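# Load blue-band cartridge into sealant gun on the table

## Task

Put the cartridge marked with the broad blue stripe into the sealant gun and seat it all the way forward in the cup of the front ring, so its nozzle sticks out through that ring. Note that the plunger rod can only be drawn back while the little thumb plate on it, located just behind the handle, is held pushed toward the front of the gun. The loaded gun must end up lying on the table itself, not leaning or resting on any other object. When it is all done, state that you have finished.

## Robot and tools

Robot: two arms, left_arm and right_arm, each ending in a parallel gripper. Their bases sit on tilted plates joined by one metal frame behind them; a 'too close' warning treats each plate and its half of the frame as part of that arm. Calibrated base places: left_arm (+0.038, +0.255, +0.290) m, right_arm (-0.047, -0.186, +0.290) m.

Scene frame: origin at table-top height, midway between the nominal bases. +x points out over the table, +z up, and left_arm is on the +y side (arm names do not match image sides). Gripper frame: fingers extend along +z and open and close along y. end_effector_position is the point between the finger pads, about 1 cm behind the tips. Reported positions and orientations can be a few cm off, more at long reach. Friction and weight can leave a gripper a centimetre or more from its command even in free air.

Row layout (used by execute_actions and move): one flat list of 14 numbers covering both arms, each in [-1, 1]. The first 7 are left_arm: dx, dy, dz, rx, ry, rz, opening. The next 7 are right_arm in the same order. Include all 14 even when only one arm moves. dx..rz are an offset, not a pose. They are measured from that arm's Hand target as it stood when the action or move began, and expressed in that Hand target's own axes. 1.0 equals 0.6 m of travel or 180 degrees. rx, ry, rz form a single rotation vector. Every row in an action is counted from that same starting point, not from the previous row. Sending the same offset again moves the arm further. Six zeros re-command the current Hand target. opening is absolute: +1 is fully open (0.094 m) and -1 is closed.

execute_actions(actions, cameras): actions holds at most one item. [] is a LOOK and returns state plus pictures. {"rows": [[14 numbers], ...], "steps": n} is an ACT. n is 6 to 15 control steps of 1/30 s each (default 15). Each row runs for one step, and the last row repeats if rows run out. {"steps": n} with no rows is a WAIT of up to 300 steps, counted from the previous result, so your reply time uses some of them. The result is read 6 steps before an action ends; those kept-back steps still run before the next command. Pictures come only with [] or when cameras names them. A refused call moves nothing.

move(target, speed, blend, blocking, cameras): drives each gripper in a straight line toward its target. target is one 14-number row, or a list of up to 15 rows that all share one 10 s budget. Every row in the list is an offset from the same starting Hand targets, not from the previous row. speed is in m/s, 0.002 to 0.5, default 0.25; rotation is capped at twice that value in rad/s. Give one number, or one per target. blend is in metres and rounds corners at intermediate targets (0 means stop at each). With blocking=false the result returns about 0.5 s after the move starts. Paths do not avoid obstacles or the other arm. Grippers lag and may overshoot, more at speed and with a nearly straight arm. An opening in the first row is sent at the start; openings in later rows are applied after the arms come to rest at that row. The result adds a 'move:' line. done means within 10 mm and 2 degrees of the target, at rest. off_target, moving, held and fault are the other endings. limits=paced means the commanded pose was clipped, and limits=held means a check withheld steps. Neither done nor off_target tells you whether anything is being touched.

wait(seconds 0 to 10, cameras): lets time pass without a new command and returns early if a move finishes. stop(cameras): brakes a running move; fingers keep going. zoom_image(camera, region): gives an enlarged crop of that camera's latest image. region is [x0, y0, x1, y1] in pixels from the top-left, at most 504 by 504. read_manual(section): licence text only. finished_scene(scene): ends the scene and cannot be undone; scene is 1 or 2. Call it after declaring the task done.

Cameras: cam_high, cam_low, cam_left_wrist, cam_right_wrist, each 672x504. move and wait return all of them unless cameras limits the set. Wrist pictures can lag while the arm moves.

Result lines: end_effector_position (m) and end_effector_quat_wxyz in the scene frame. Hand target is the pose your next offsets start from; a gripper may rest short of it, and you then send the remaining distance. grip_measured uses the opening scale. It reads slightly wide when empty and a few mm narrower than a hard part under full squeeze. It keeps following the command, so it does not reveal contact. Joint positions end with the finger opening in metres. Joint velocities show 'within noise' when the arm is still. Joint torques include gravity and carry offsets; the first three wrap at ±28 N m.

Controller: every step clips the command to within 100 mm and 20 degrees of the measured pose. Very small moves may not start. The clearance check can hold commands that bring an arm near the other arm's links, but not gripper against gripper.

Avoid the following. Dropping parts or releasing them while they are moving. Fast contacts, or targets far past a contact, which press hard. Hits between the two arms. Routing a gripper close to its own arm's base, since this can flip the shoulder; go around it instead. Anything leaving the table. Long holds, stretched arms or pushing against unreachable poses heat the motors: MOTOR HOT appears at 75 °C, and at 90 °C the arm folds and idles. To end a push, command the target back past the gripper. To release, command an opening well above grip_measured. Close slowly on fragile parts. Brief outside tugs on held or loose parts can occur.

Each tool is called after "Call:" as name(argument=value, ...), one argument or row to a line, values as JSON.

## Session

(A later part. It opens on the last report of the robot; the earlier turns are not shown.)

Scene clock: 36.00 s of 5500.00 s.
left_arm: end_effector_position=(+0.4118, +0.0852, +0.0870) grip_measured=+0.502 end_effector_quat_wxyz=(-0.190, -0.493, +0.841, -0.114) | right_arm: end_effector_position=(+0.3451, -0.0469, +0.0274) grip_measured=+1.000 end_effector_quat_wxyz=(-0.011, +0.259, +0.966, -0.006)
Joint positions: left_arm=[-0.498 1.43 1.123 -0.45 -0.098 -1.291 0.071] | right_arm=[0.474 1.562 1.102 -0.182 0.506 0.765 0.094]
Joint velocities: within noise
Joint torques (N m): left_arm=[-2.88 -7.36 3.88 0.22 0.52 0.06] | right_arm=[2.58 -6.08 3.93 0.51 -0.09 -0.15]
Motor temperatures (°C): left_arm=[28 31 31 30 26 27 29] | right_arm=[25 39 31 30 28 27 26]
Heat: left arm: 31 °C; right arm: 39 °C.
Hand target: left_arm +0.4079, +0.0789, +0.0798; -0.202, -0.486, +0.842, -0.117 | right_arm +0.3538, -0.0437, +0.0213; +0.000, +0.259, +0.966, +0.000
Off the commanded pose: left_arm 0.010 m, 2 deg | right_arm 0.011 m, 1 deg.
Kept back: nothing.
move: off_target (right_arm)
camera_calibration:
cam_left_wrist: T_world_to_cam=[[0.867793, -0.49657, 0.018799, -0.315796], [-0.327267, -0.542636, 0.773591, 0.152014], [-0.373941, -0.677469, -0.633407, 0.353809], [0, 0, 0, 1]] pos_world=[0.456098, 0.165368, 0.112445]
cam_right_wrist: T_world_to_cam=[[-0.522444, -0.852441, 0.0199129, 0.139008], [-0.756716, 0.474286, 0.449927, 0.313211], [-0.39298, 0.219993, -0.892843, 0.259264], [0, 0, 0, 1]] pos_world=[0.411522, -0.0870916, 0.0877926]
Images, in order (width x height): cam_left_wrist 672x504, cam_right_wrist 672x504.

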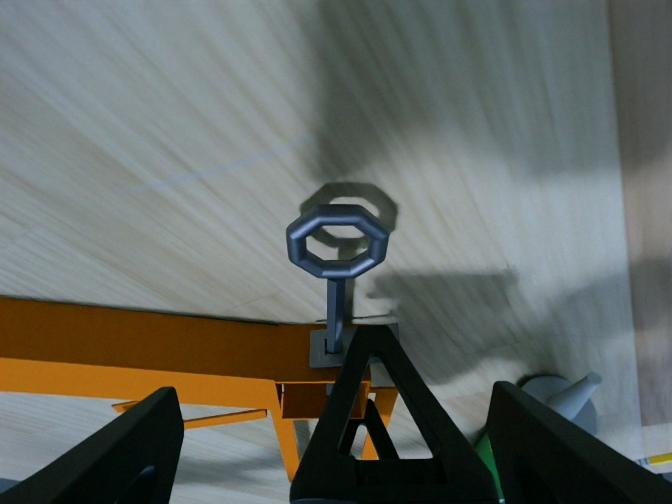

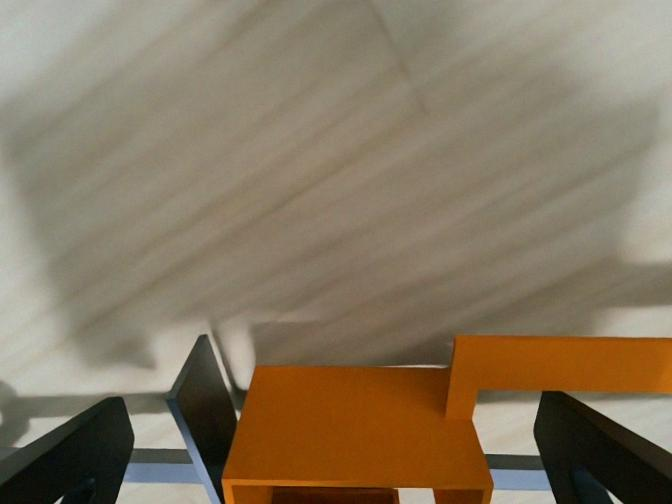

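Call:
move(
  target=[0,0,0,0,0,0,0.5,0,0,0,0,0,0,0.4],
  cameras=[],
)

Call:
move(
  target=[0,0,0,0,0,0,0.5,0,0,0,0,0,0,0.15],
  cameras=["cam_right_wrist","cam_left_wrist"],
)

Scene clock: 37.23 s of 5500.00 s.
left_arm: end_effector_position=(+0.4118, +0.0852, +0.0870) grip_measured=+0.502 end_effector_quat_wxyz=(-0.190, -0.493, +0.841, -0.114) | right_arm: end_effector_position=(+0.3454, -0.0468, +0.0274) grip_measured=+0.401 end_effector_quat_wxyz=(-0.010, +0.259, +0.966, -0.005)
Joint positions: left_arm=[-0.498 1.43 1.123 -0.45 -0.098 -1.291 0.071] | right_arm=[0.474 1.562 1.102 -0.181 0.506 0.763 0.066]
Joint velocities: within noise
Joint torques (N m): left_arm=[-2.86 -7.35 3.86 0.22 0.53 0.06] | right_arm=[2.59 -6.06 3.95 0.49 -0.09 -0.15]
Motor temperatures (°C): left_arm=[28 31 31 30 26 27 29] | right_arm=[25 39 31 30 28 27 26]
Heat: left arm: 31 °C; right arm: 39 °C.
Hand target: left_arm +0.4079, +0.0789, +0.0798; -0.202, -0.486, +0.842, -0.117 | right_arm +0.3538, -0.0437, +0.0213; +0.000, +0.259, +0.966, +0.000
Off the commanded pose: left_arm 0.010 m, 2 deg | right_arm 0.011 m, 1 deg.
Kept back: nothing.
move: off_target (right_arm)
No camera images: "cameras" was empty.

Scene clock: 37.93 s of 5500.00 s.
left_arm: end_effector_position=(+0.4118, +0.0852, +0.0870) grip_measured=+0.502 end_effector_quat_wxyz=(-0.190, -0.493, +0.841, -0.114) | right_arm: end_effector_position=(+0.3458, -0.0483, +0.0273) grip_measured=+0.158 end_effector_quat_wxyz=(-0.008, +0.257, +0.966, -0.009)
Joint positions: left_arm=[-0.498 1.43 1.123 -0.45 -0.098 -1.291 0.071] | right_arm=[0.473 1.562 1.102 -0.181 0.513 0.759 0.054]
Joint velocities: within noise
Joint torques (N m): left_arm=[-2.86 -7.36 3.88 0.22 0.52 0.06] | right_arm=[2.63 -6.06 3.95 0.49 -0.08 -0.14]
Motor temperatures (°C): left_arm=[28 31 31 30 26 27 29] | right_arm=[25 39 31 30 28 27 26]
Heat: left arm: 31 °C; right arm: 39 °C.
Hand target: left_arm +0.4079, +0.0789, +0.0798; -0.202, -0.486, +0.842, -0.117 | right_arm +0.3538, -0.0435, +0.0213; +0.000, +0.259, +0.966, +0.000
Off the commanded pose: left_arm 0.010 m, 2 deg | right_arm 0.011 m, 1 deg.
Kept back: nothing.
move: off_target (right_arm)
camera_calibration:
cam_left_wrist: T_world_to_cam=[[0.867793, -0.49657, 0.018799, -0.315796], [-0.327267, -0.542636, 0.773591, 0.152014], [-0.373941, -0.677469, -0.633407, 0.353809], [0, 0, 0, 1]] pos_world=[0.456098, 0.165368, 0.112445]
cam_right_wrist: T_world_to_cam=[[-0.517916, -0.855078, 0.0245972, 0.136344], [-0.760624, 0.473483, 0.444145, 0.315891], [-0.391425, 0.211321, -0.895617, 0.258904], [0, 0, 0, 1]] pos_world=[0.412231, -0.0876963, 0.0882238]
Images, in order (width x height): cam_left_wrist 672x504, cam_right_wrist 672x504.

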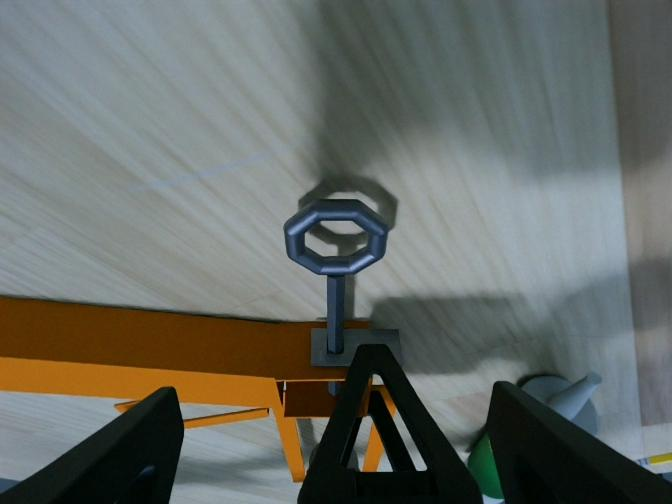

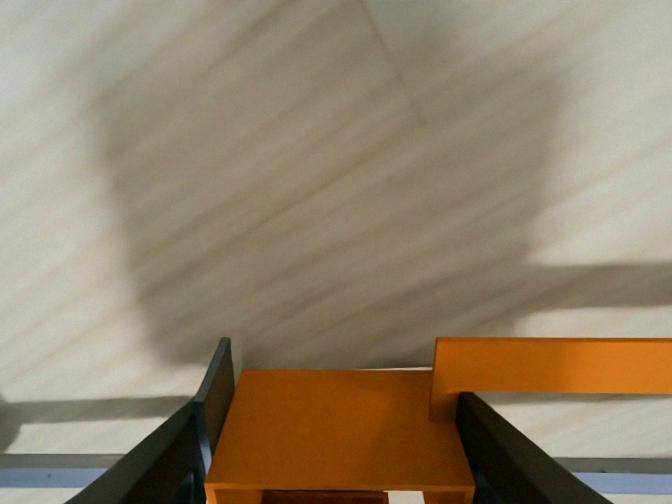

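Call:
move(
  target=[0,0,0.055,0,0,0,0.5,0,0,0,0,0,0,-0.15],
  speed=0.08,
)

Call:
zoom_image(
  camera="cam_low",
  region=[300, 220, 440, 310],
)

Scene clock: 39.53 s of 5500.00 s.
left_arm: end_effector_position=(+0.4060, +0.0713, +0.0576) grip_measured=+0.502 end_effector_quat_wxyz=(-0.189, -0.493, +0.841, -0.115) | right_arm: end_effector_position=(+0.3458, -0.0483, +0.0273) grip_measured=+0.158 end_effector_quat_wxyz=(-0.008, +0.257, +0.966, -0.009)
Joint positions: left_arm=[-0.492 1.534 1.13 -0.35 -0.093 -1.286 0.071] | right_arm=[0.473 1.562 1.102 -0.181 0.513 0.759 0.054]
Joint velocities: within noise
Joint torques (N m): left_arm=[-3.21 -7.76 3.23 0.22 0.52 0.06] | right_arm=[2.63 -6.06 3.96 0.49 -0.08 -0.14]
Motor temperatures (°C): left_arm=[28 31 31 30 26 27 29] | right_arm=[25 39 31 30 28 27 26]
Heat: left arm: 31 °C; right arm: 39 °C.
Hand target: left_arm +0.4005, +0.0659, +0.0505; -0.202, -0.486, +0.842, -0.117 | right_arm +0.3538, -0.0435, +0.0213; +0.000, +0.259, +0.966, +0.000
Off the commanded pose: left_arm 0.011 m, 2 deg | right_arm 0.011 m, 1 deg.
Kept back: nothing.
move: off_target (left_arm, right_arm)
camera_calibration:
cam_left_wrist: T_world_to_cam=[[0.868099, -0.495981, 0.0201572, -0.31738], [-0.328034, -0.542724, 0.773204, 0.165699], [-0.372555, -0.67783, -0.633837, 0.323024], [0, 0, 0, 1]] pos_world=[0.450217, 0.15147, 0.0830226]
cam_right_wrist: T_world_to_cam=[[-0.517916, -0.855078, 0.0245972, 0.136344], [-0.760624, 0.473483, 0.444145, 0.315891], [-0.391425, 0.211321, -0.895617, 0.258904], [0, 0, 0, 1]] pos_world=[0.412231, -0.0876963, 0.0882238]

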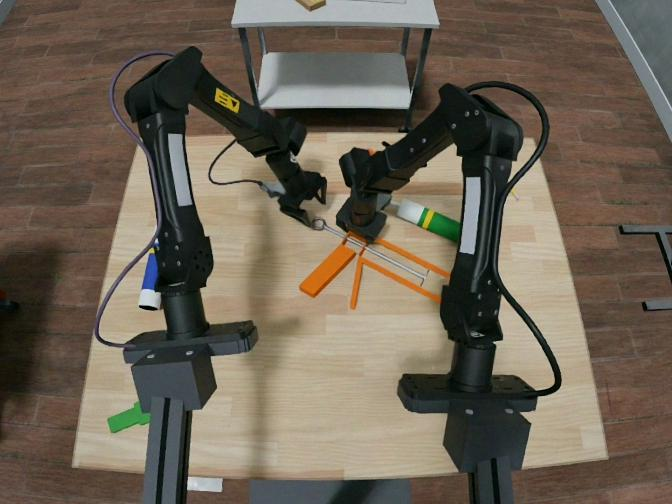

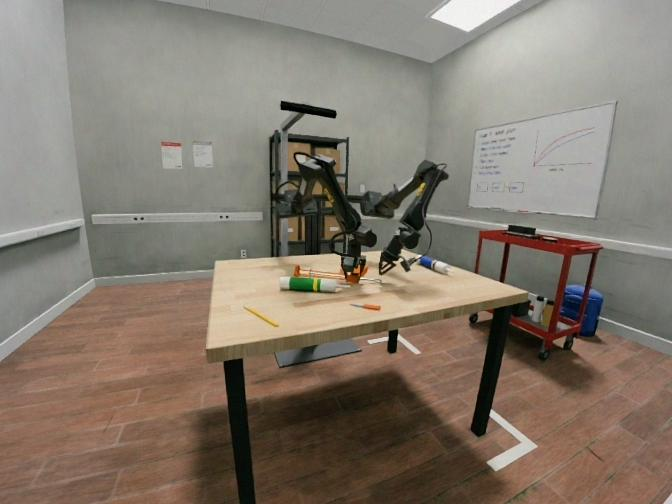

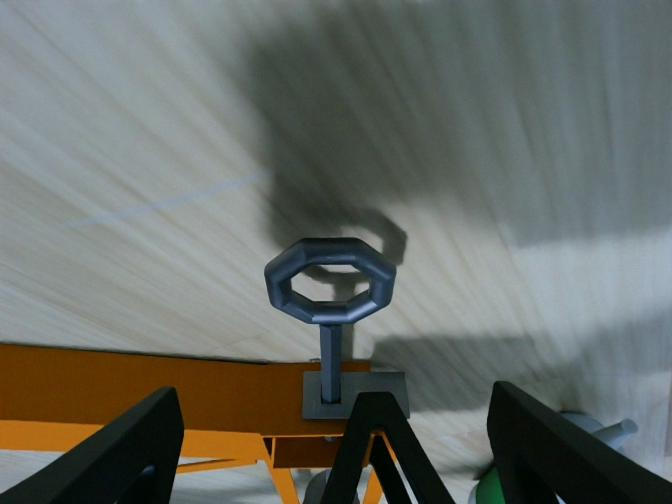

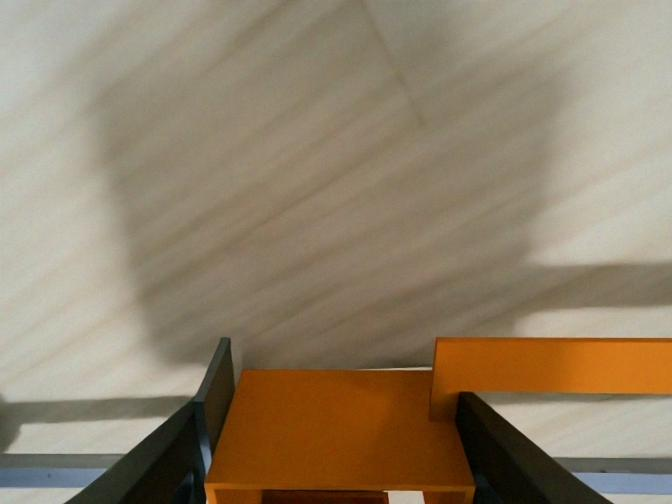

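Scaled by 3.600 from the camera's 672x504 image, which has a finer 960x720 frame.

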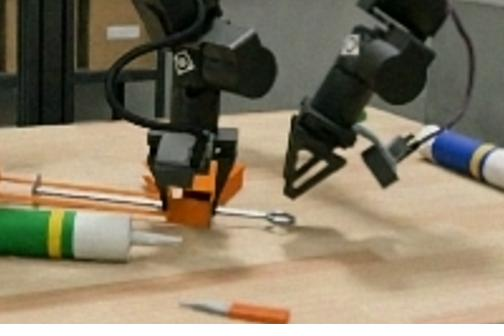

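Call:
move(
  target=[-0.0265,0.0035,0.0607,0,0,0,0.5,0,0,0,0,0,0,-0.15],
  speed=0.06,
  cameras=["cam_low","cam_left_wrist"],
)

Call:
zoom_image(
  camera="cam_low",
  region=[300, 220, 440, 310],
)

Scene clock: 41.40 s of 5500.00 s.
left_arm: end_effector_position=(+0.4054, +0.0703, +0.0188) grip_measured=+0.502 end_effector_quat_wxyz=(-0.188, -0.494, +0.841, -0.115) | right_arm: end_effector_position=(+0.3458, -0.0483, +0.0273) grip_measured=+0.158 end_effector_quat_wxyz=(-0.008, +0.257, +0.966, -0.009)
Joint positions: left_arm=[-0.438 1.654 1.168 -0.263 -0.055 -1.25 0.071] | right_arm=[0.473 1.562 1.102 -0.181 0.513 0.759 0.054]
Joint velocities: within noise
Joint torques (N m): left_arm=[-3.47 -7.94 2.74 0.21 0.54 0.08] | right_arm=[2.65 -6.06 3.96 0.49 -0.08 -0.14]
Motor temperatures (°C): left_arm=[28 31 31 30 26 27 29] | right_arm=[25 38 31 30 28 27 26]
Heat: left arm: 31 °C; right arm: 38 °C.
Hand target: left_arm +0.3973, +0.0649, +0.0107; -0.202, -0.486, +0.842, -0.117 | right_arm +0.3538, -0.0435, +0.0213; +0.000, +0.259, +0.966, +0.000
Off the commanded pose: left_arm 0.013 m, 2 deg | right_arm 0.011 m, 1 deg.
Kept back: nothing.
move: off_target (left_arm, right_arm)
camera_calibration:
cam_left_wrist: T_world_to_cam=[[0.868703, -0.494825, 0.0224305, -0.316928], [-0.329542, -0.543543, 0.771986, 0.19561], [-0.369806, -0.678019, -0.635244, 0.29652], [0, 0, 0, 1]] pos_world=[0.449433, 0.150545, 0.0444633]
Images, in order (width x height): cam_low 672x504, cam_left_wrist 672x504.

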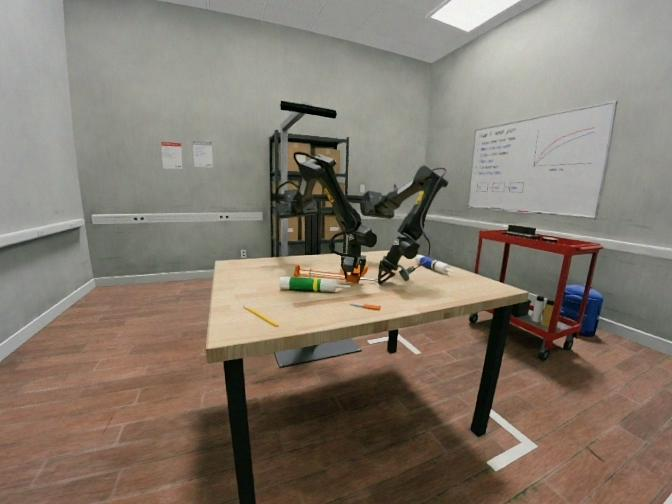

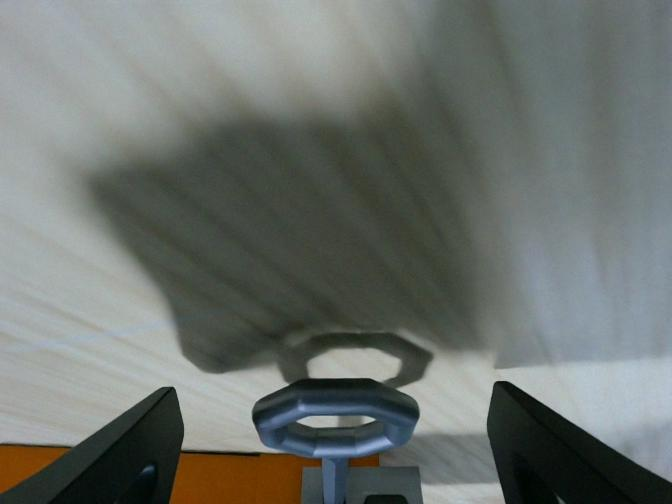

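Scaled by 3.600 from the camera's 672x504 image, which has a finer 960x720 frame.

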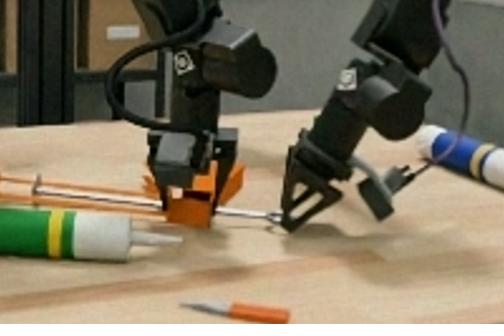

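Call:
move(
  target=[0,0,0,0,0,0,-0.1,0,0,0,0,0,0,-0.15],
  cameras=[],
)

Call:
move(
  target=[0,0,0,0,0,0,-0.5,0,0,0,0,0,0,-0.15],
  cameras=["cam_left_wrist","cam_right_wrist"],
)

Scene clock: 42.33 s of 5500.00 s.
left_arm: end_effector_position=(+0.4054, +0.0703, +0.0188) grip_measured=-0.098 end_effector_quat_wxyz=(-0.188, -0.493, +0.842, -0.115) | right_arm: end_effector_position=(+0.3458, -0.0483, +0.0273) grip_measured=+0.158 end_effector_quat_wxyz=(-0.008, +0.257, +0.966, -0.009)
Joint positions: left_arm=[-0.438 1.654 1.168 -0.263 -0.055 -1.248 0.042] | right_arm=[0.473 1.562 1.102 -0.181 0.513 0.759 0.054]
Joint velocities: within noise
Joint torques (N m): left_arm=[-3.47 -7.94 2.74 0.21 0.52 0.05] | right_arm=[2.65 -6.06 3.95 0.49 -0.08 -0.14]
Motor temperatures (°C): left_arm=[28 31 31 30 26 27 29] | right_arm=[25 38 31 30 28 27 26]
Heat: left arm: 31 °C; right arm: 38 °C.
Hand target: left_arm +0.3973, +0.0649, +0.0107; -0.202, -0.486, +0.842, -0.117 | right_arm +0.3538, -0.0435, +0.0213; +0.000, +0.259, +0.966, +0.000
Off the commanded pose: left_arm 0.013 m, 2 deg | right_arm 0.011 m, 1 deg.
Kept back: nothing.
move: off_target (left_arm, right_arm)
No camera images: "cameras" was empty.

Scene clock: 43.03 s of 5500.00 s.
left_arm: end_effector_position=(+0.4050, +0.0704, +0.0189) grip_measured=-0.263 end_effector_quat_wxyz=(-0.188, -0.492, +0.842, -0.115) | right_arm: end_effector_position=(+0.3460, -0.0485, +0.0274) grip_measured=+0.158 end_effector_quat_wxyz=(-0.008, +0.258, +0.966, -0.009)
Joint positions: left_arm=[-0.438 1.654 1.168 -0.264 -0.055 -1.247 0.035] | right_arm=[0.473 1.562 1.102 -0.181 0.515 0.76 0.054]
Joint velocities: within noise
Joint torques (N m): left_arm=[-3.47 -7.94 2.73 0.21 0.51 0.06] | right_arm=[2.65 -6.06 3.95 0.49 -0.08 -0.14]
Motor temperatures (°C): left_arm=[28 31 31 30 26 27 29] | right_arm=[25 38 31 30 28 27 26]
Heat: left arm: 31 °C; right arm: 38 °C.
Hand target: left_arm +0.3973, +0.0649, +0.0108; -0.203, -0.486, +0.842, -0.117 | right_arm +0.3539, -0.0435, +0.0213; +0.000, +0.259, +0.966, +0.000
Off the commanded pose: left_arm 0.012 m, 2 deg | right_arm 0.011 m, 1 deg.
Kept back: nothing.
move: off_target (left_arm, right_arm)
camera_calibration:
cam_left_wrist: T_world_to_cam=[[0.866983, -0.49783, 0.0224787, -0.315661], [-0.331286, -0.542071, 0.772275, 0.196091], [-0.372277, -0.676996, -0.634891, 0.297392], [0, 0, 0, 1]] pos_world=[0.449347, 0.150483, 0.0444707]
cam_right_wrist: T_world_to_cam=[[-0.519372, -0.854169, 0.0254661, 0.136783], [-0.76014, 0.475404, 0.44292, 0.316133], [-0.390435, 0.210682, -0.8962, 0.25872], [0, 0, 0, 1]] pos_world=[0.41236, -0.0879627, 0.0883605]
Images, in order (width x height): cam_left_wrist 672x504, cam_right_wrist 672x504.

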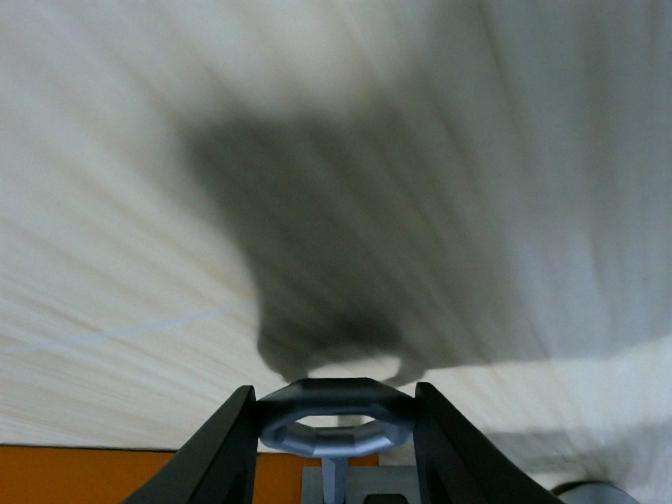

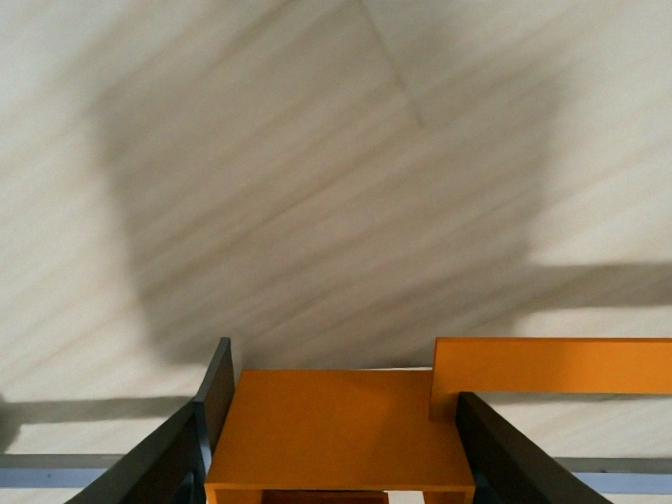

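Call:
move(
  target=[-0.0742,0,-0.0378,0,0,0,-0.5,0,0,0,0,0,0,-0.15],
  speed=0.06,
)

Scene clock: 44.60 s of 5500.00 s.
left_arm: end_effector_position=(+0.4162, +0.0909, +0.0175) grip_measured=-0.260 end_effector_quat_wxyz=(-0.224, -0.486, +0.833, -0.138) | right_arm: end_effector_position=(+0.3461, -0.0480, +0.0274) grip_measured=+0.157 end_effector_quat_wxyz=(-0.009, +0.256, +0.967, -0.008)
Joint positions: left_arm=[-0.335 1.654 1.235 -0.361 0.102 -1.173 0.035] | right_arm=[0.473 1.562 1.103 -0.181 0.512 0.757 0.054]
Joint velocities: within noise
Joint torques (N m): left_arm=[-1.48 -11.99 3.12 0.03 -0.1 0.16] | right_arm=[2.65 -6.06 3.93 0.49 -0.08 -0.14]
Motor temperatures (°C): left_arm=[28 31 31 30 26 27 29] | right_arm=[25 38 31 30 28 27 26]
Heat: left arm: 31 °C; right arm: 38 °C.
Hand target: left_arm +0.4223, +0.1081, +0.0107; -0.202, -0.486, +0.842, -0.117 | right_arm +0.3540, -0.0435, +0.0214; +0.000, +0.259, +0.966, +0.000
Off the commanded pose: left_arm 0.019 m, 4 deg | right_arm 0.011 m, 1 deg.
Kept back: nothing.
move: off_target (left_arm, right_arm)
camera_calibration:
cam_left_wrist: T_world_to_cam=[[0.867432, -0.496855, 0.0263958, -0.315385], [-0.3001, -0.480138, 0.824262, 0.192478], [-0.396865, -0.722912, -0.565593, 0.327759], [0, 0, 0, 1]] pos_world=[0.461414, 0.172656, 0.0350514]
cam_right_wrist: T_world_to_cam=[[-0.516957, -0.855701, 0.023028, 0.136437], [-0.761278, 0.471881, 0.44473, 0.316067], [-0.391423, 0.212376, -0.895368, 0.259045], [0, 0, 0, 1]] pos_world=[0.412542, -0.0874117, 0.0882347]

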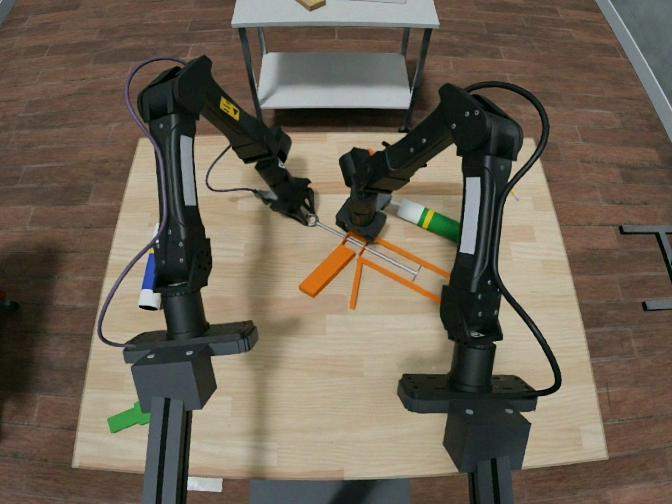

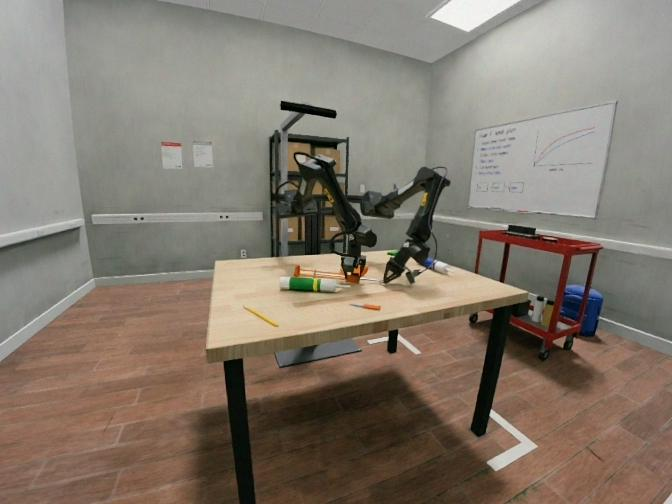

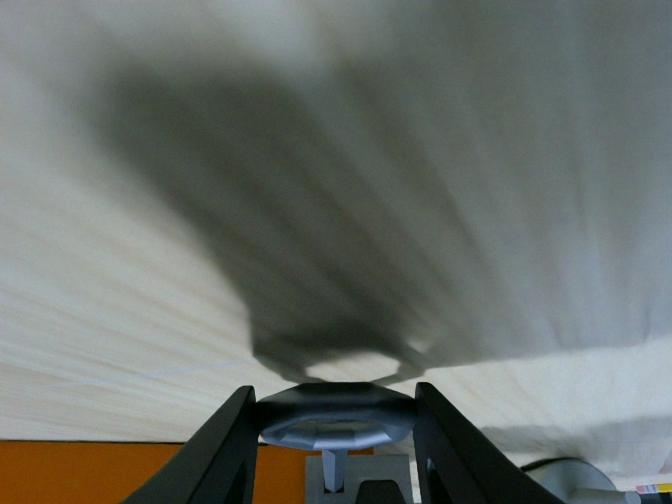

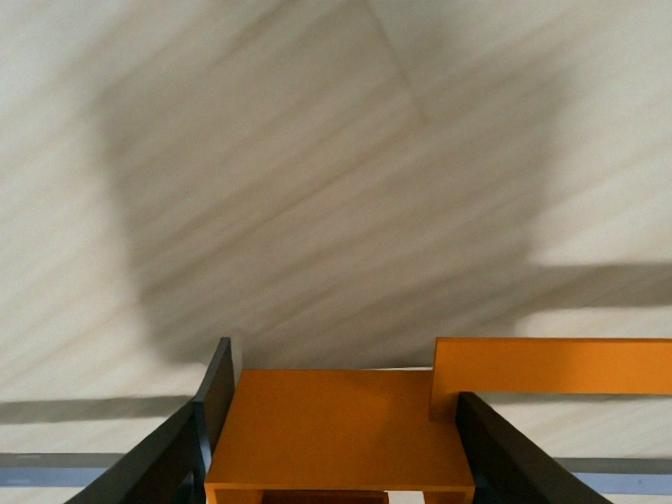

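Call:
move(
  target=[-0.0742,0,-0.0378,0,0,0,-0.5,0,0,0,0,0,0,-0.15],
  speed=0.06,
)

Call:
zoom_image(
  camera="cam_high",
  region=[260, 180, 480, 320],
)

Scene clock: 46.20 s of 5500.00 s.
left_arm: end_effector_position=(+0.4390, +0.1301, +0.0161) grip_measured=-0.260 end_effector_quat_wxyz=(-0.231, -0.485, +0.832, -0.141) | right_arm: end_effector_position=(+0.3461, -0.0480, +0.0274) grip_measured=+0.157 end_effector_quat_wxyz=(-0.009, +0.256, +0.967, -0.008)
Joint positions: left_arm=[-0.215 1.654 1.338 -0.485 0.2 -1.085 0.035] | right_arm=[0.473 1.562 1.103 -0.181 0.512 0.757 0.054]
Joint velocities: within noise
Joint torques (N m): left_arm=[-0.47 -13.63 3.45 -0.01 -0.24 0.14] | right_arm=[2.65 -6.06 3.93 0.49 -0.09 -0.14]
Motor temperatures (°C): left_arm=[28 31 31 30 26 27 29] | right_arm=[25 38 31 30 28 27 26]
Heat: left arm: 31 °C; right arm: 38 °C.
Hand target: left_arm +0.4473, +0.1515, +0.0107; -0.202, -0.486, +0.842, -0.117 | right_arm +0.3540, -0.0435, +0.0214; +0.000, +0.259, +0.966, +0.000
Off the commanded pose: left_arm 0.024 m, 4 deg | right_arm 0.011 m, 1 deg.
Kept back: nothing.
move: off_target (left_arm, right_arm)
camera_calibration:
cam_left_wrist: T_world_to_cam=[[0.867177, -0.49734, 0.0256348, -0.315553], [-0.293492, -0.468799, 0.833121, 0.214762], [-0.402327, -0.729986, -0.552497, 0.367455], [0, 0, 0, 1]] pos_world=[0.484508, 0.21198, 0.032184]
cam_right_wrist: T_world_to_cam=[[-0.516957, -0.855701, 0.023028, 0.136437], [-0.761278, 0.471881, 0.44473, 0.316067], [-0.391423, 0.212376, -0.895368, 0.259045], [0, 0, 0, 1]] pos_world=[0.412542, -0.0874117, 0.0882347]

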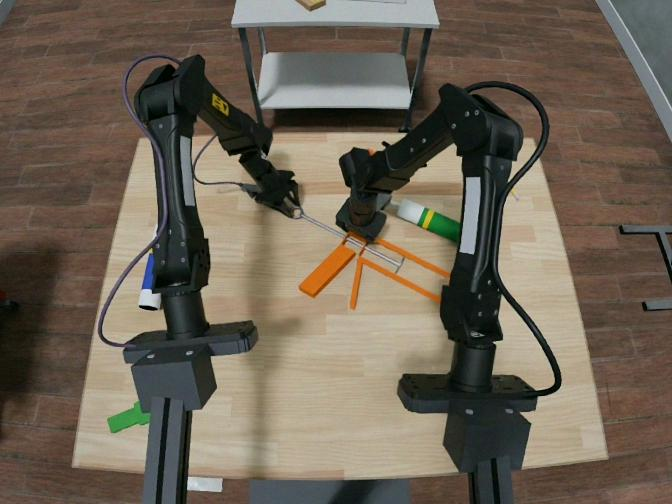

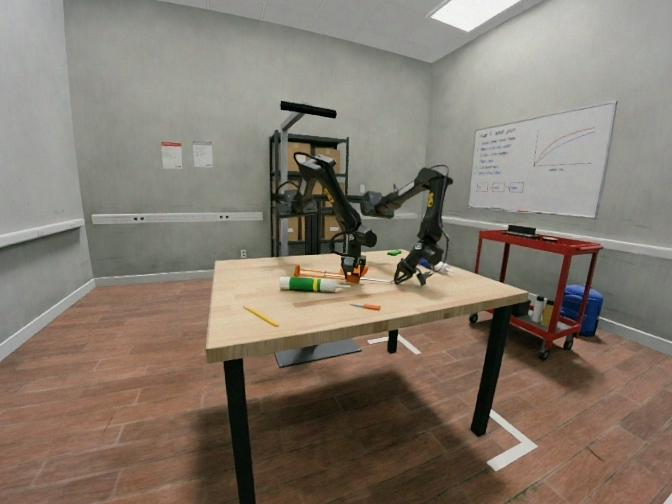

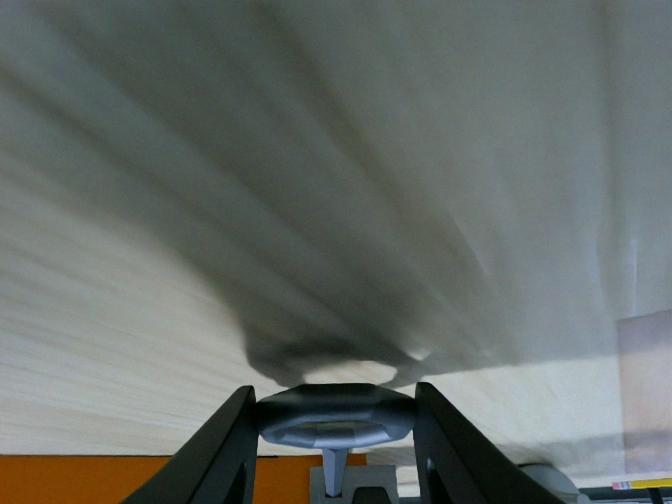

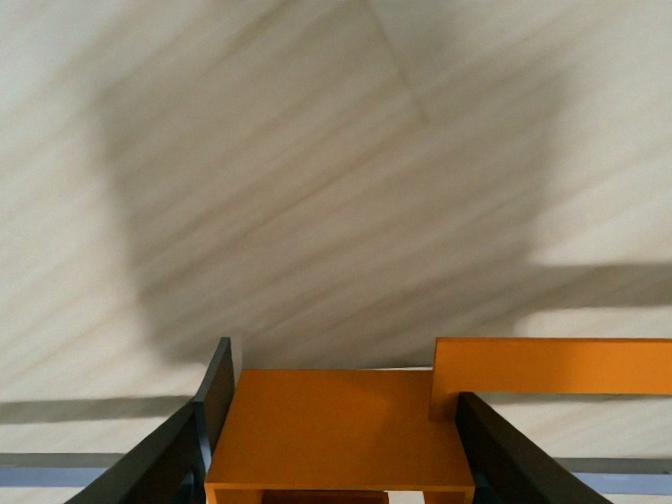

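Scaled by 2.291 from the camera's 672x504 image, which has a finer 960x720 frame.

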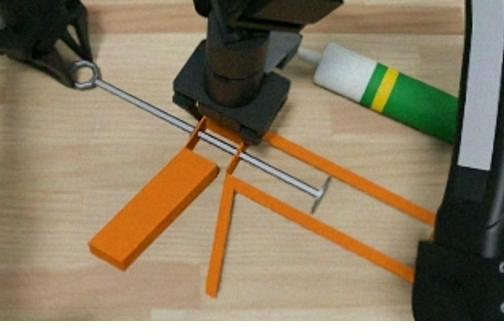

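Call:
move(
  target=[-0.1337,0,-0.0681,0,0,0,-0.5,0,0,0,0,0,0,-0.15],
  speed=0.08,
)

Call:
zoom_image(
  camera="cam_high",
  region=[260, 180, 480, 320],
)

Scene clock: 48.07 s of 5500.00 s.
left_arm: end_effector_position=(+0.4773, +0.2009, +0.0209) grip_measured=-0.260 end_effector_quat_wxyz=(-0.239, -0.486, +0.828, -0.142) | right_arm: end_effector_position=(+0.3505, -0.0427, +0.0301) grip_measured=+0.157 end_effector_quat_wxyz=(-0.005, +0.254, +0.967, -0.002)
Joint positions: left_arm=[-0.016 1.696 1.576 -0.735 0.347 -0.937 0.035] | right_arm=[0.485 1.562 1.113 -0.181 0.513 0.753 0.054]
Joint velocities: within noise
Joint torques (N m): left_arm=[2.02 -13.19 7.3 -0.05 -0.23 0.22] | right_arm=[1.74 -6.06 3.14 0.51 -0.09 -0.14]
Motor temperatures (°C): left_arm=[28 32 31 30 26 27 29] | right_arm=[25 38 30 30 28 27 26]
Heat: left arm: 32 °C; right arm: 38 °C.
Hand target: left_arm +0.4923, +0.2295, +0.0106; -0.202, -0.486, +0.842, -0.117 | right_arm +0.3540, -0.0436, +0.0213; +0.000, +0.259, +0.966, +0.000
Off the commanded pose: left_arm 0.034 m, 5 deg | right_arm 0.009 m, 1 deg.
Kept back: nothing.
move: off_target (left_arm)
camera_calibration:
cam_left_wrist: T_world_to_cam=[[0.869472, -0.493635, 0.018531, -0.315307], [-0.279684, -0.461012, 0.842167, 0.246901], [-0.40718, -0.737423, -0.538899, 0.440717], [0, 0, 0, 1]] pos_world=[0.522656, 0.283173, 0.0354131]
cam_right_wrist: T_world_to_cam=[[-0.512681, -0.858536, 0.00862977, 0.141923], [-0.768323, 0.46325, 0.441678, 0.317952], [-0.383194, 0.219809, -0.897132, 0.259532], [0, 0, 0, 1]] pos_world=[0.416502, -0.0824928, 0.0911772]

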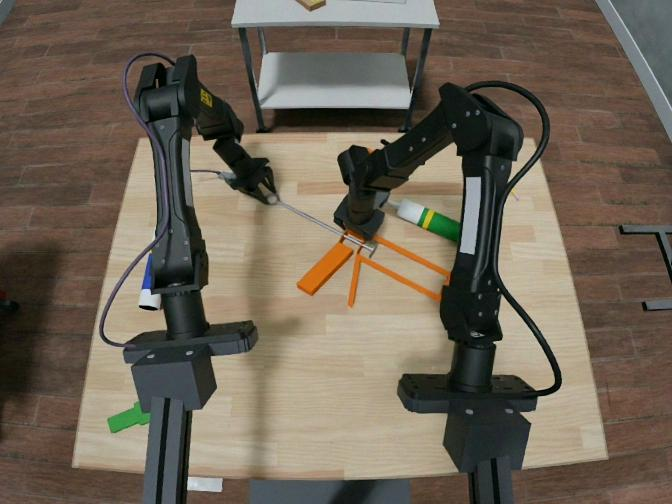

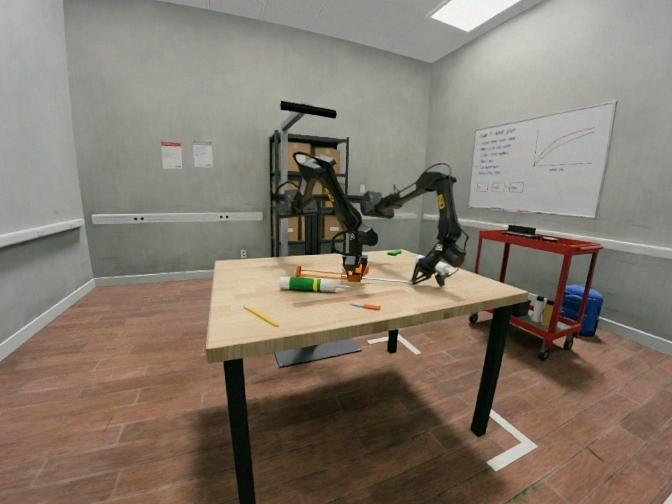

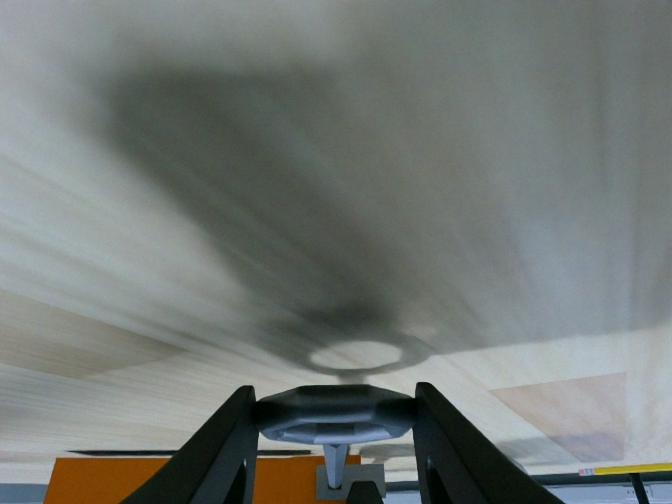

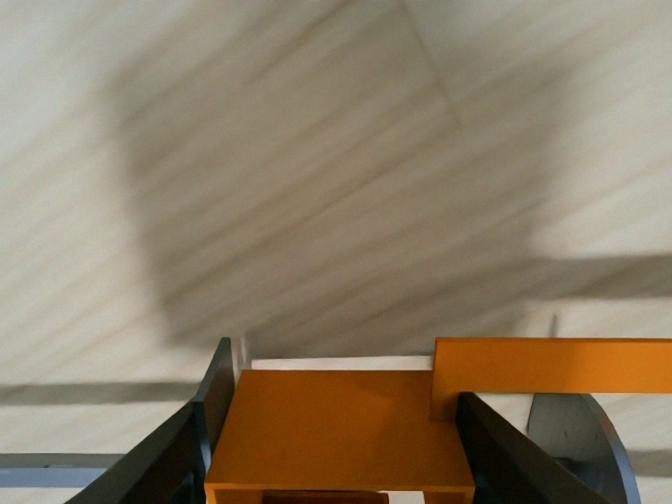

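Scaled by 2.291 from the camera's 672x504 image, which has a finer 960x720 frame.

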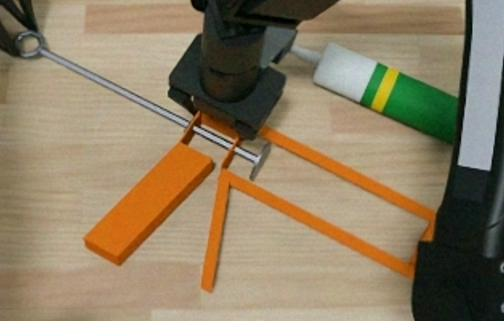

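Call:
move(
  target=[0.055,0,0.028,0,0,0,-0.5,0,0,0,0,0,0,-0.15],
  speed=0.06,
  cameras=["cam_right_wrist"],
)

Scene clock: 51.20 s of 5500.00 s.
left_arm: end_effector_position=(+0.4749, +0.1935, +0.0128) grip_measured=-0.260 end_effector_quat_wxyz=(-0.218, -0.489, +0.834, -0.134) | right_arm: end_effector_position=(+0.3500, -0.0442, +0.0299) grip_measured=+0.156 end_effector_quat_wxyz=(-0.005, +0.255, +0.967, -0.005)
Joint positions: left_arm=[-0.05 1.686 1.519 -0.646 0.289 -0.97 0.035] | right_arm=[0.484 1.562 1.113 -0.184 0.518 0.756 0.054]
Joint velocities: within noise
Joint torques (N m): left_arm=[-2.35 -15.02 1.62 0.12 -0.23 -0.09] | right_arm=[1.85 -6.06 3.14 0.54 -0.09 -0.14]
Motor temperatures (°C): left_arm=[27 34 31 30 26 27 29] | right_arm=[25 37 30 30 28 27 27]
Heat: left arm: 34 °C; right arm: 37 °C.
Hand target: left_arm +0.4738, +0.1974, +0.0107; -0.202, -0.486, +0.842, -0.117 | right_arm +0.3540, -0.0436, +0.0213; +0.000, +0.259, +0.966, +0.000
Off the commanded pose: left_arm 0.005 m, 3 deg | right_arm 0.009 m, 1 deg.
Kept back: nothing.
move: off_target (left_arm)
camera_calibration:
cam_right_wrist: T_world_to_cam=[[-0.514449, -0.857395, 0.0146863, 0.140955], [-0.766651, 0.467539, 0.440062, 0.318027], [-0.384173, 0.21513, -0.897847, 0.259692], [0, 0, 0, 1]] pos_world=[0.416096, -0.0837031, 0.0911421]
Images, in order (width x height): cam_right_wrist 672x504.

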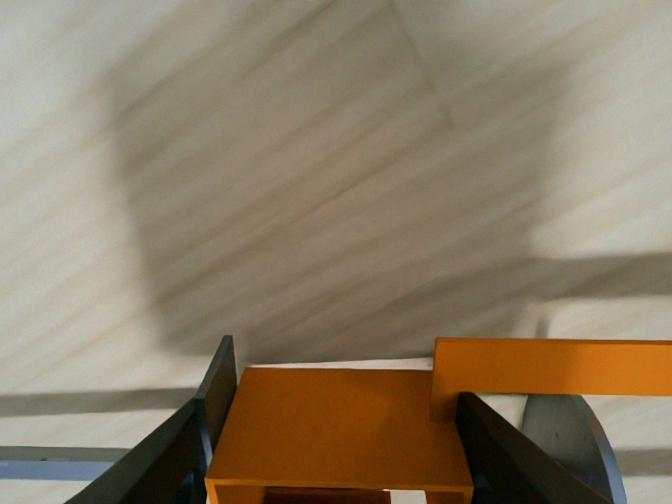

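Call:
move(
  target=[
    [0,0,0,0,0,0,-0.5,0,0,0,0,0,0,0.34],
    [0,0,0,0,0,0,-0.5,0,0.0,-0.1,0,0,0,0.34],
  ],
  speed=0.1,
)

Call:
zoom_image(
  camera="cam_high",
  region=[240, 160, 480, 320],
)

Scene clock: 53.57 s of 5500.00 s.
left_arm: end_effector_position=(+0.4746, +0.1929, +0.0129) grip_measured=-0.260 end_effector_quat_wxyz=(-0.217, -0.487, +0.836, -0.133) | right_arm: end_effector_position=(+0.3497, -0.0426, +0.0683) grip_measured=+0.341 end_effector_quat_wxyz=(-0.009, +0.252, +0.968, +0.000)
Joint positions: left_arm=[-0.053 1.685 1.519 -0.646 0.284 -0.967 0.035] | right_arm=[0.546 1.451 1.095 -0.302 0.555 0.795 0.063]
Joint velocities: within noise
Joint torques (N m): left_arm=[-2.11 -15.02 1.69 0.14 -0.19 -0.07] | right_arm=[4.74 -10.06 2.58 -0.07 0.21 0.09]
Motor temperatures (°C): left_arm=[27 36 31 30 26 27 29] | right_arm=[25 38 30 30 28 27 27]
Heat: left arm: 36 °C; right arm: 38 °C.
Hand target: left_arm +0.4739, +0.1975, +0.0107; -0.202, -0.486, +0.842, -0.117 | right_arm +0.3538, -0.0436, +0.0813; +0.000, +0.259, +0.966, +0.000
Off the commanded pose: left_arm 0.005 m, 3 deg | right_arm 0.014 m, 1 deg.
Kept back: nothing.
move: off_target (left_arm, right_arm)
camera_calibration:
cam_left_wrist: T_world_to_cam=[[0.866186, -0.499077, 0.0253783, -0.314298], [-0.307218, -0.49177, 0.814727, 0.268538], [-0.394131, -0.713502, -0.579289, 0.419087], [0, 0, 0, 1]] pos_world=[0.519915, 0.27422, 0.0319639]
cam_right_wrist: T_world_to_cam=[[-0.510373, -0.859923, 0.00716048, 0.140591], [-0.766437, 0.458633, 0.449699, 0.29905], [-0.389991, 0.224026, -0.893151, 0.295816], [0, 0, 0, 1]] pos_world=[0.416322, -0.0825274, 0.12872]

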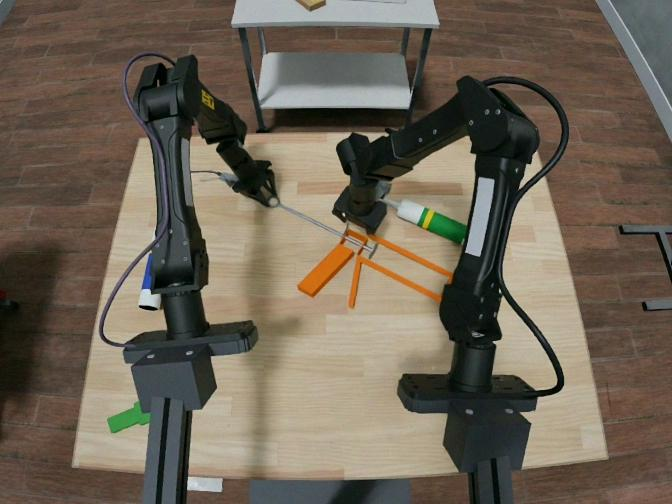

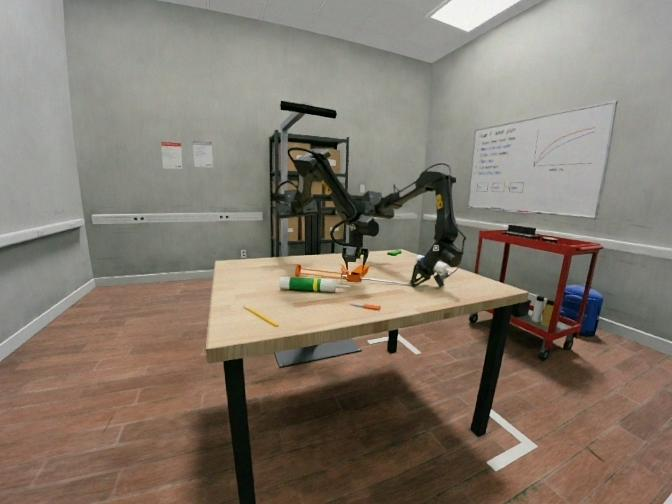

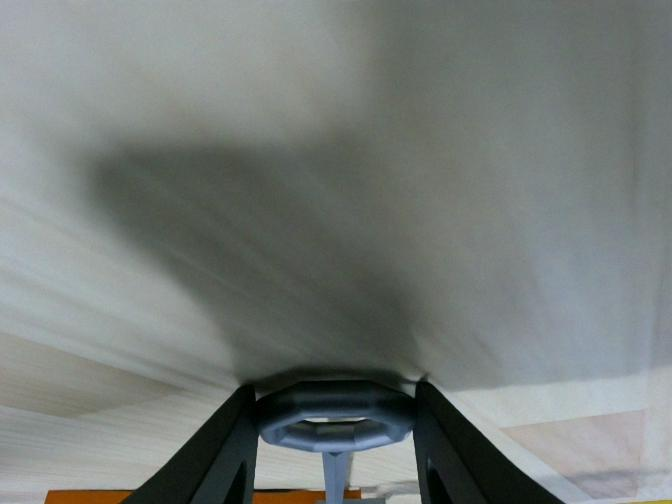

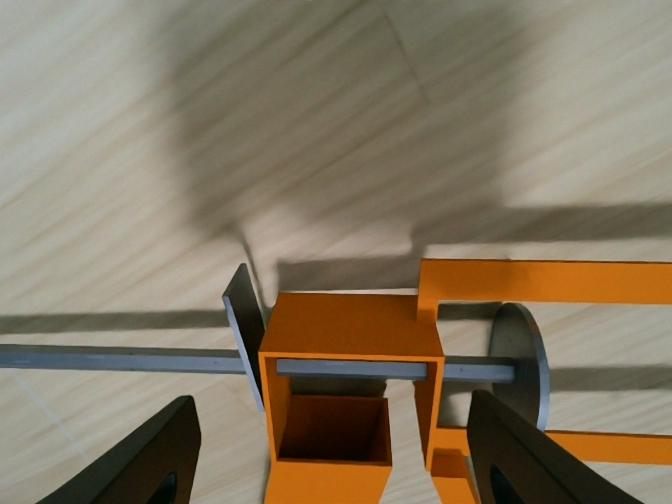

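Scaled by 2.100 from the camera's 672x504 image, which has a finer 960x720 frame.

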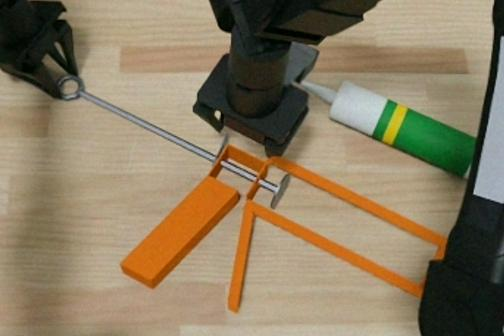

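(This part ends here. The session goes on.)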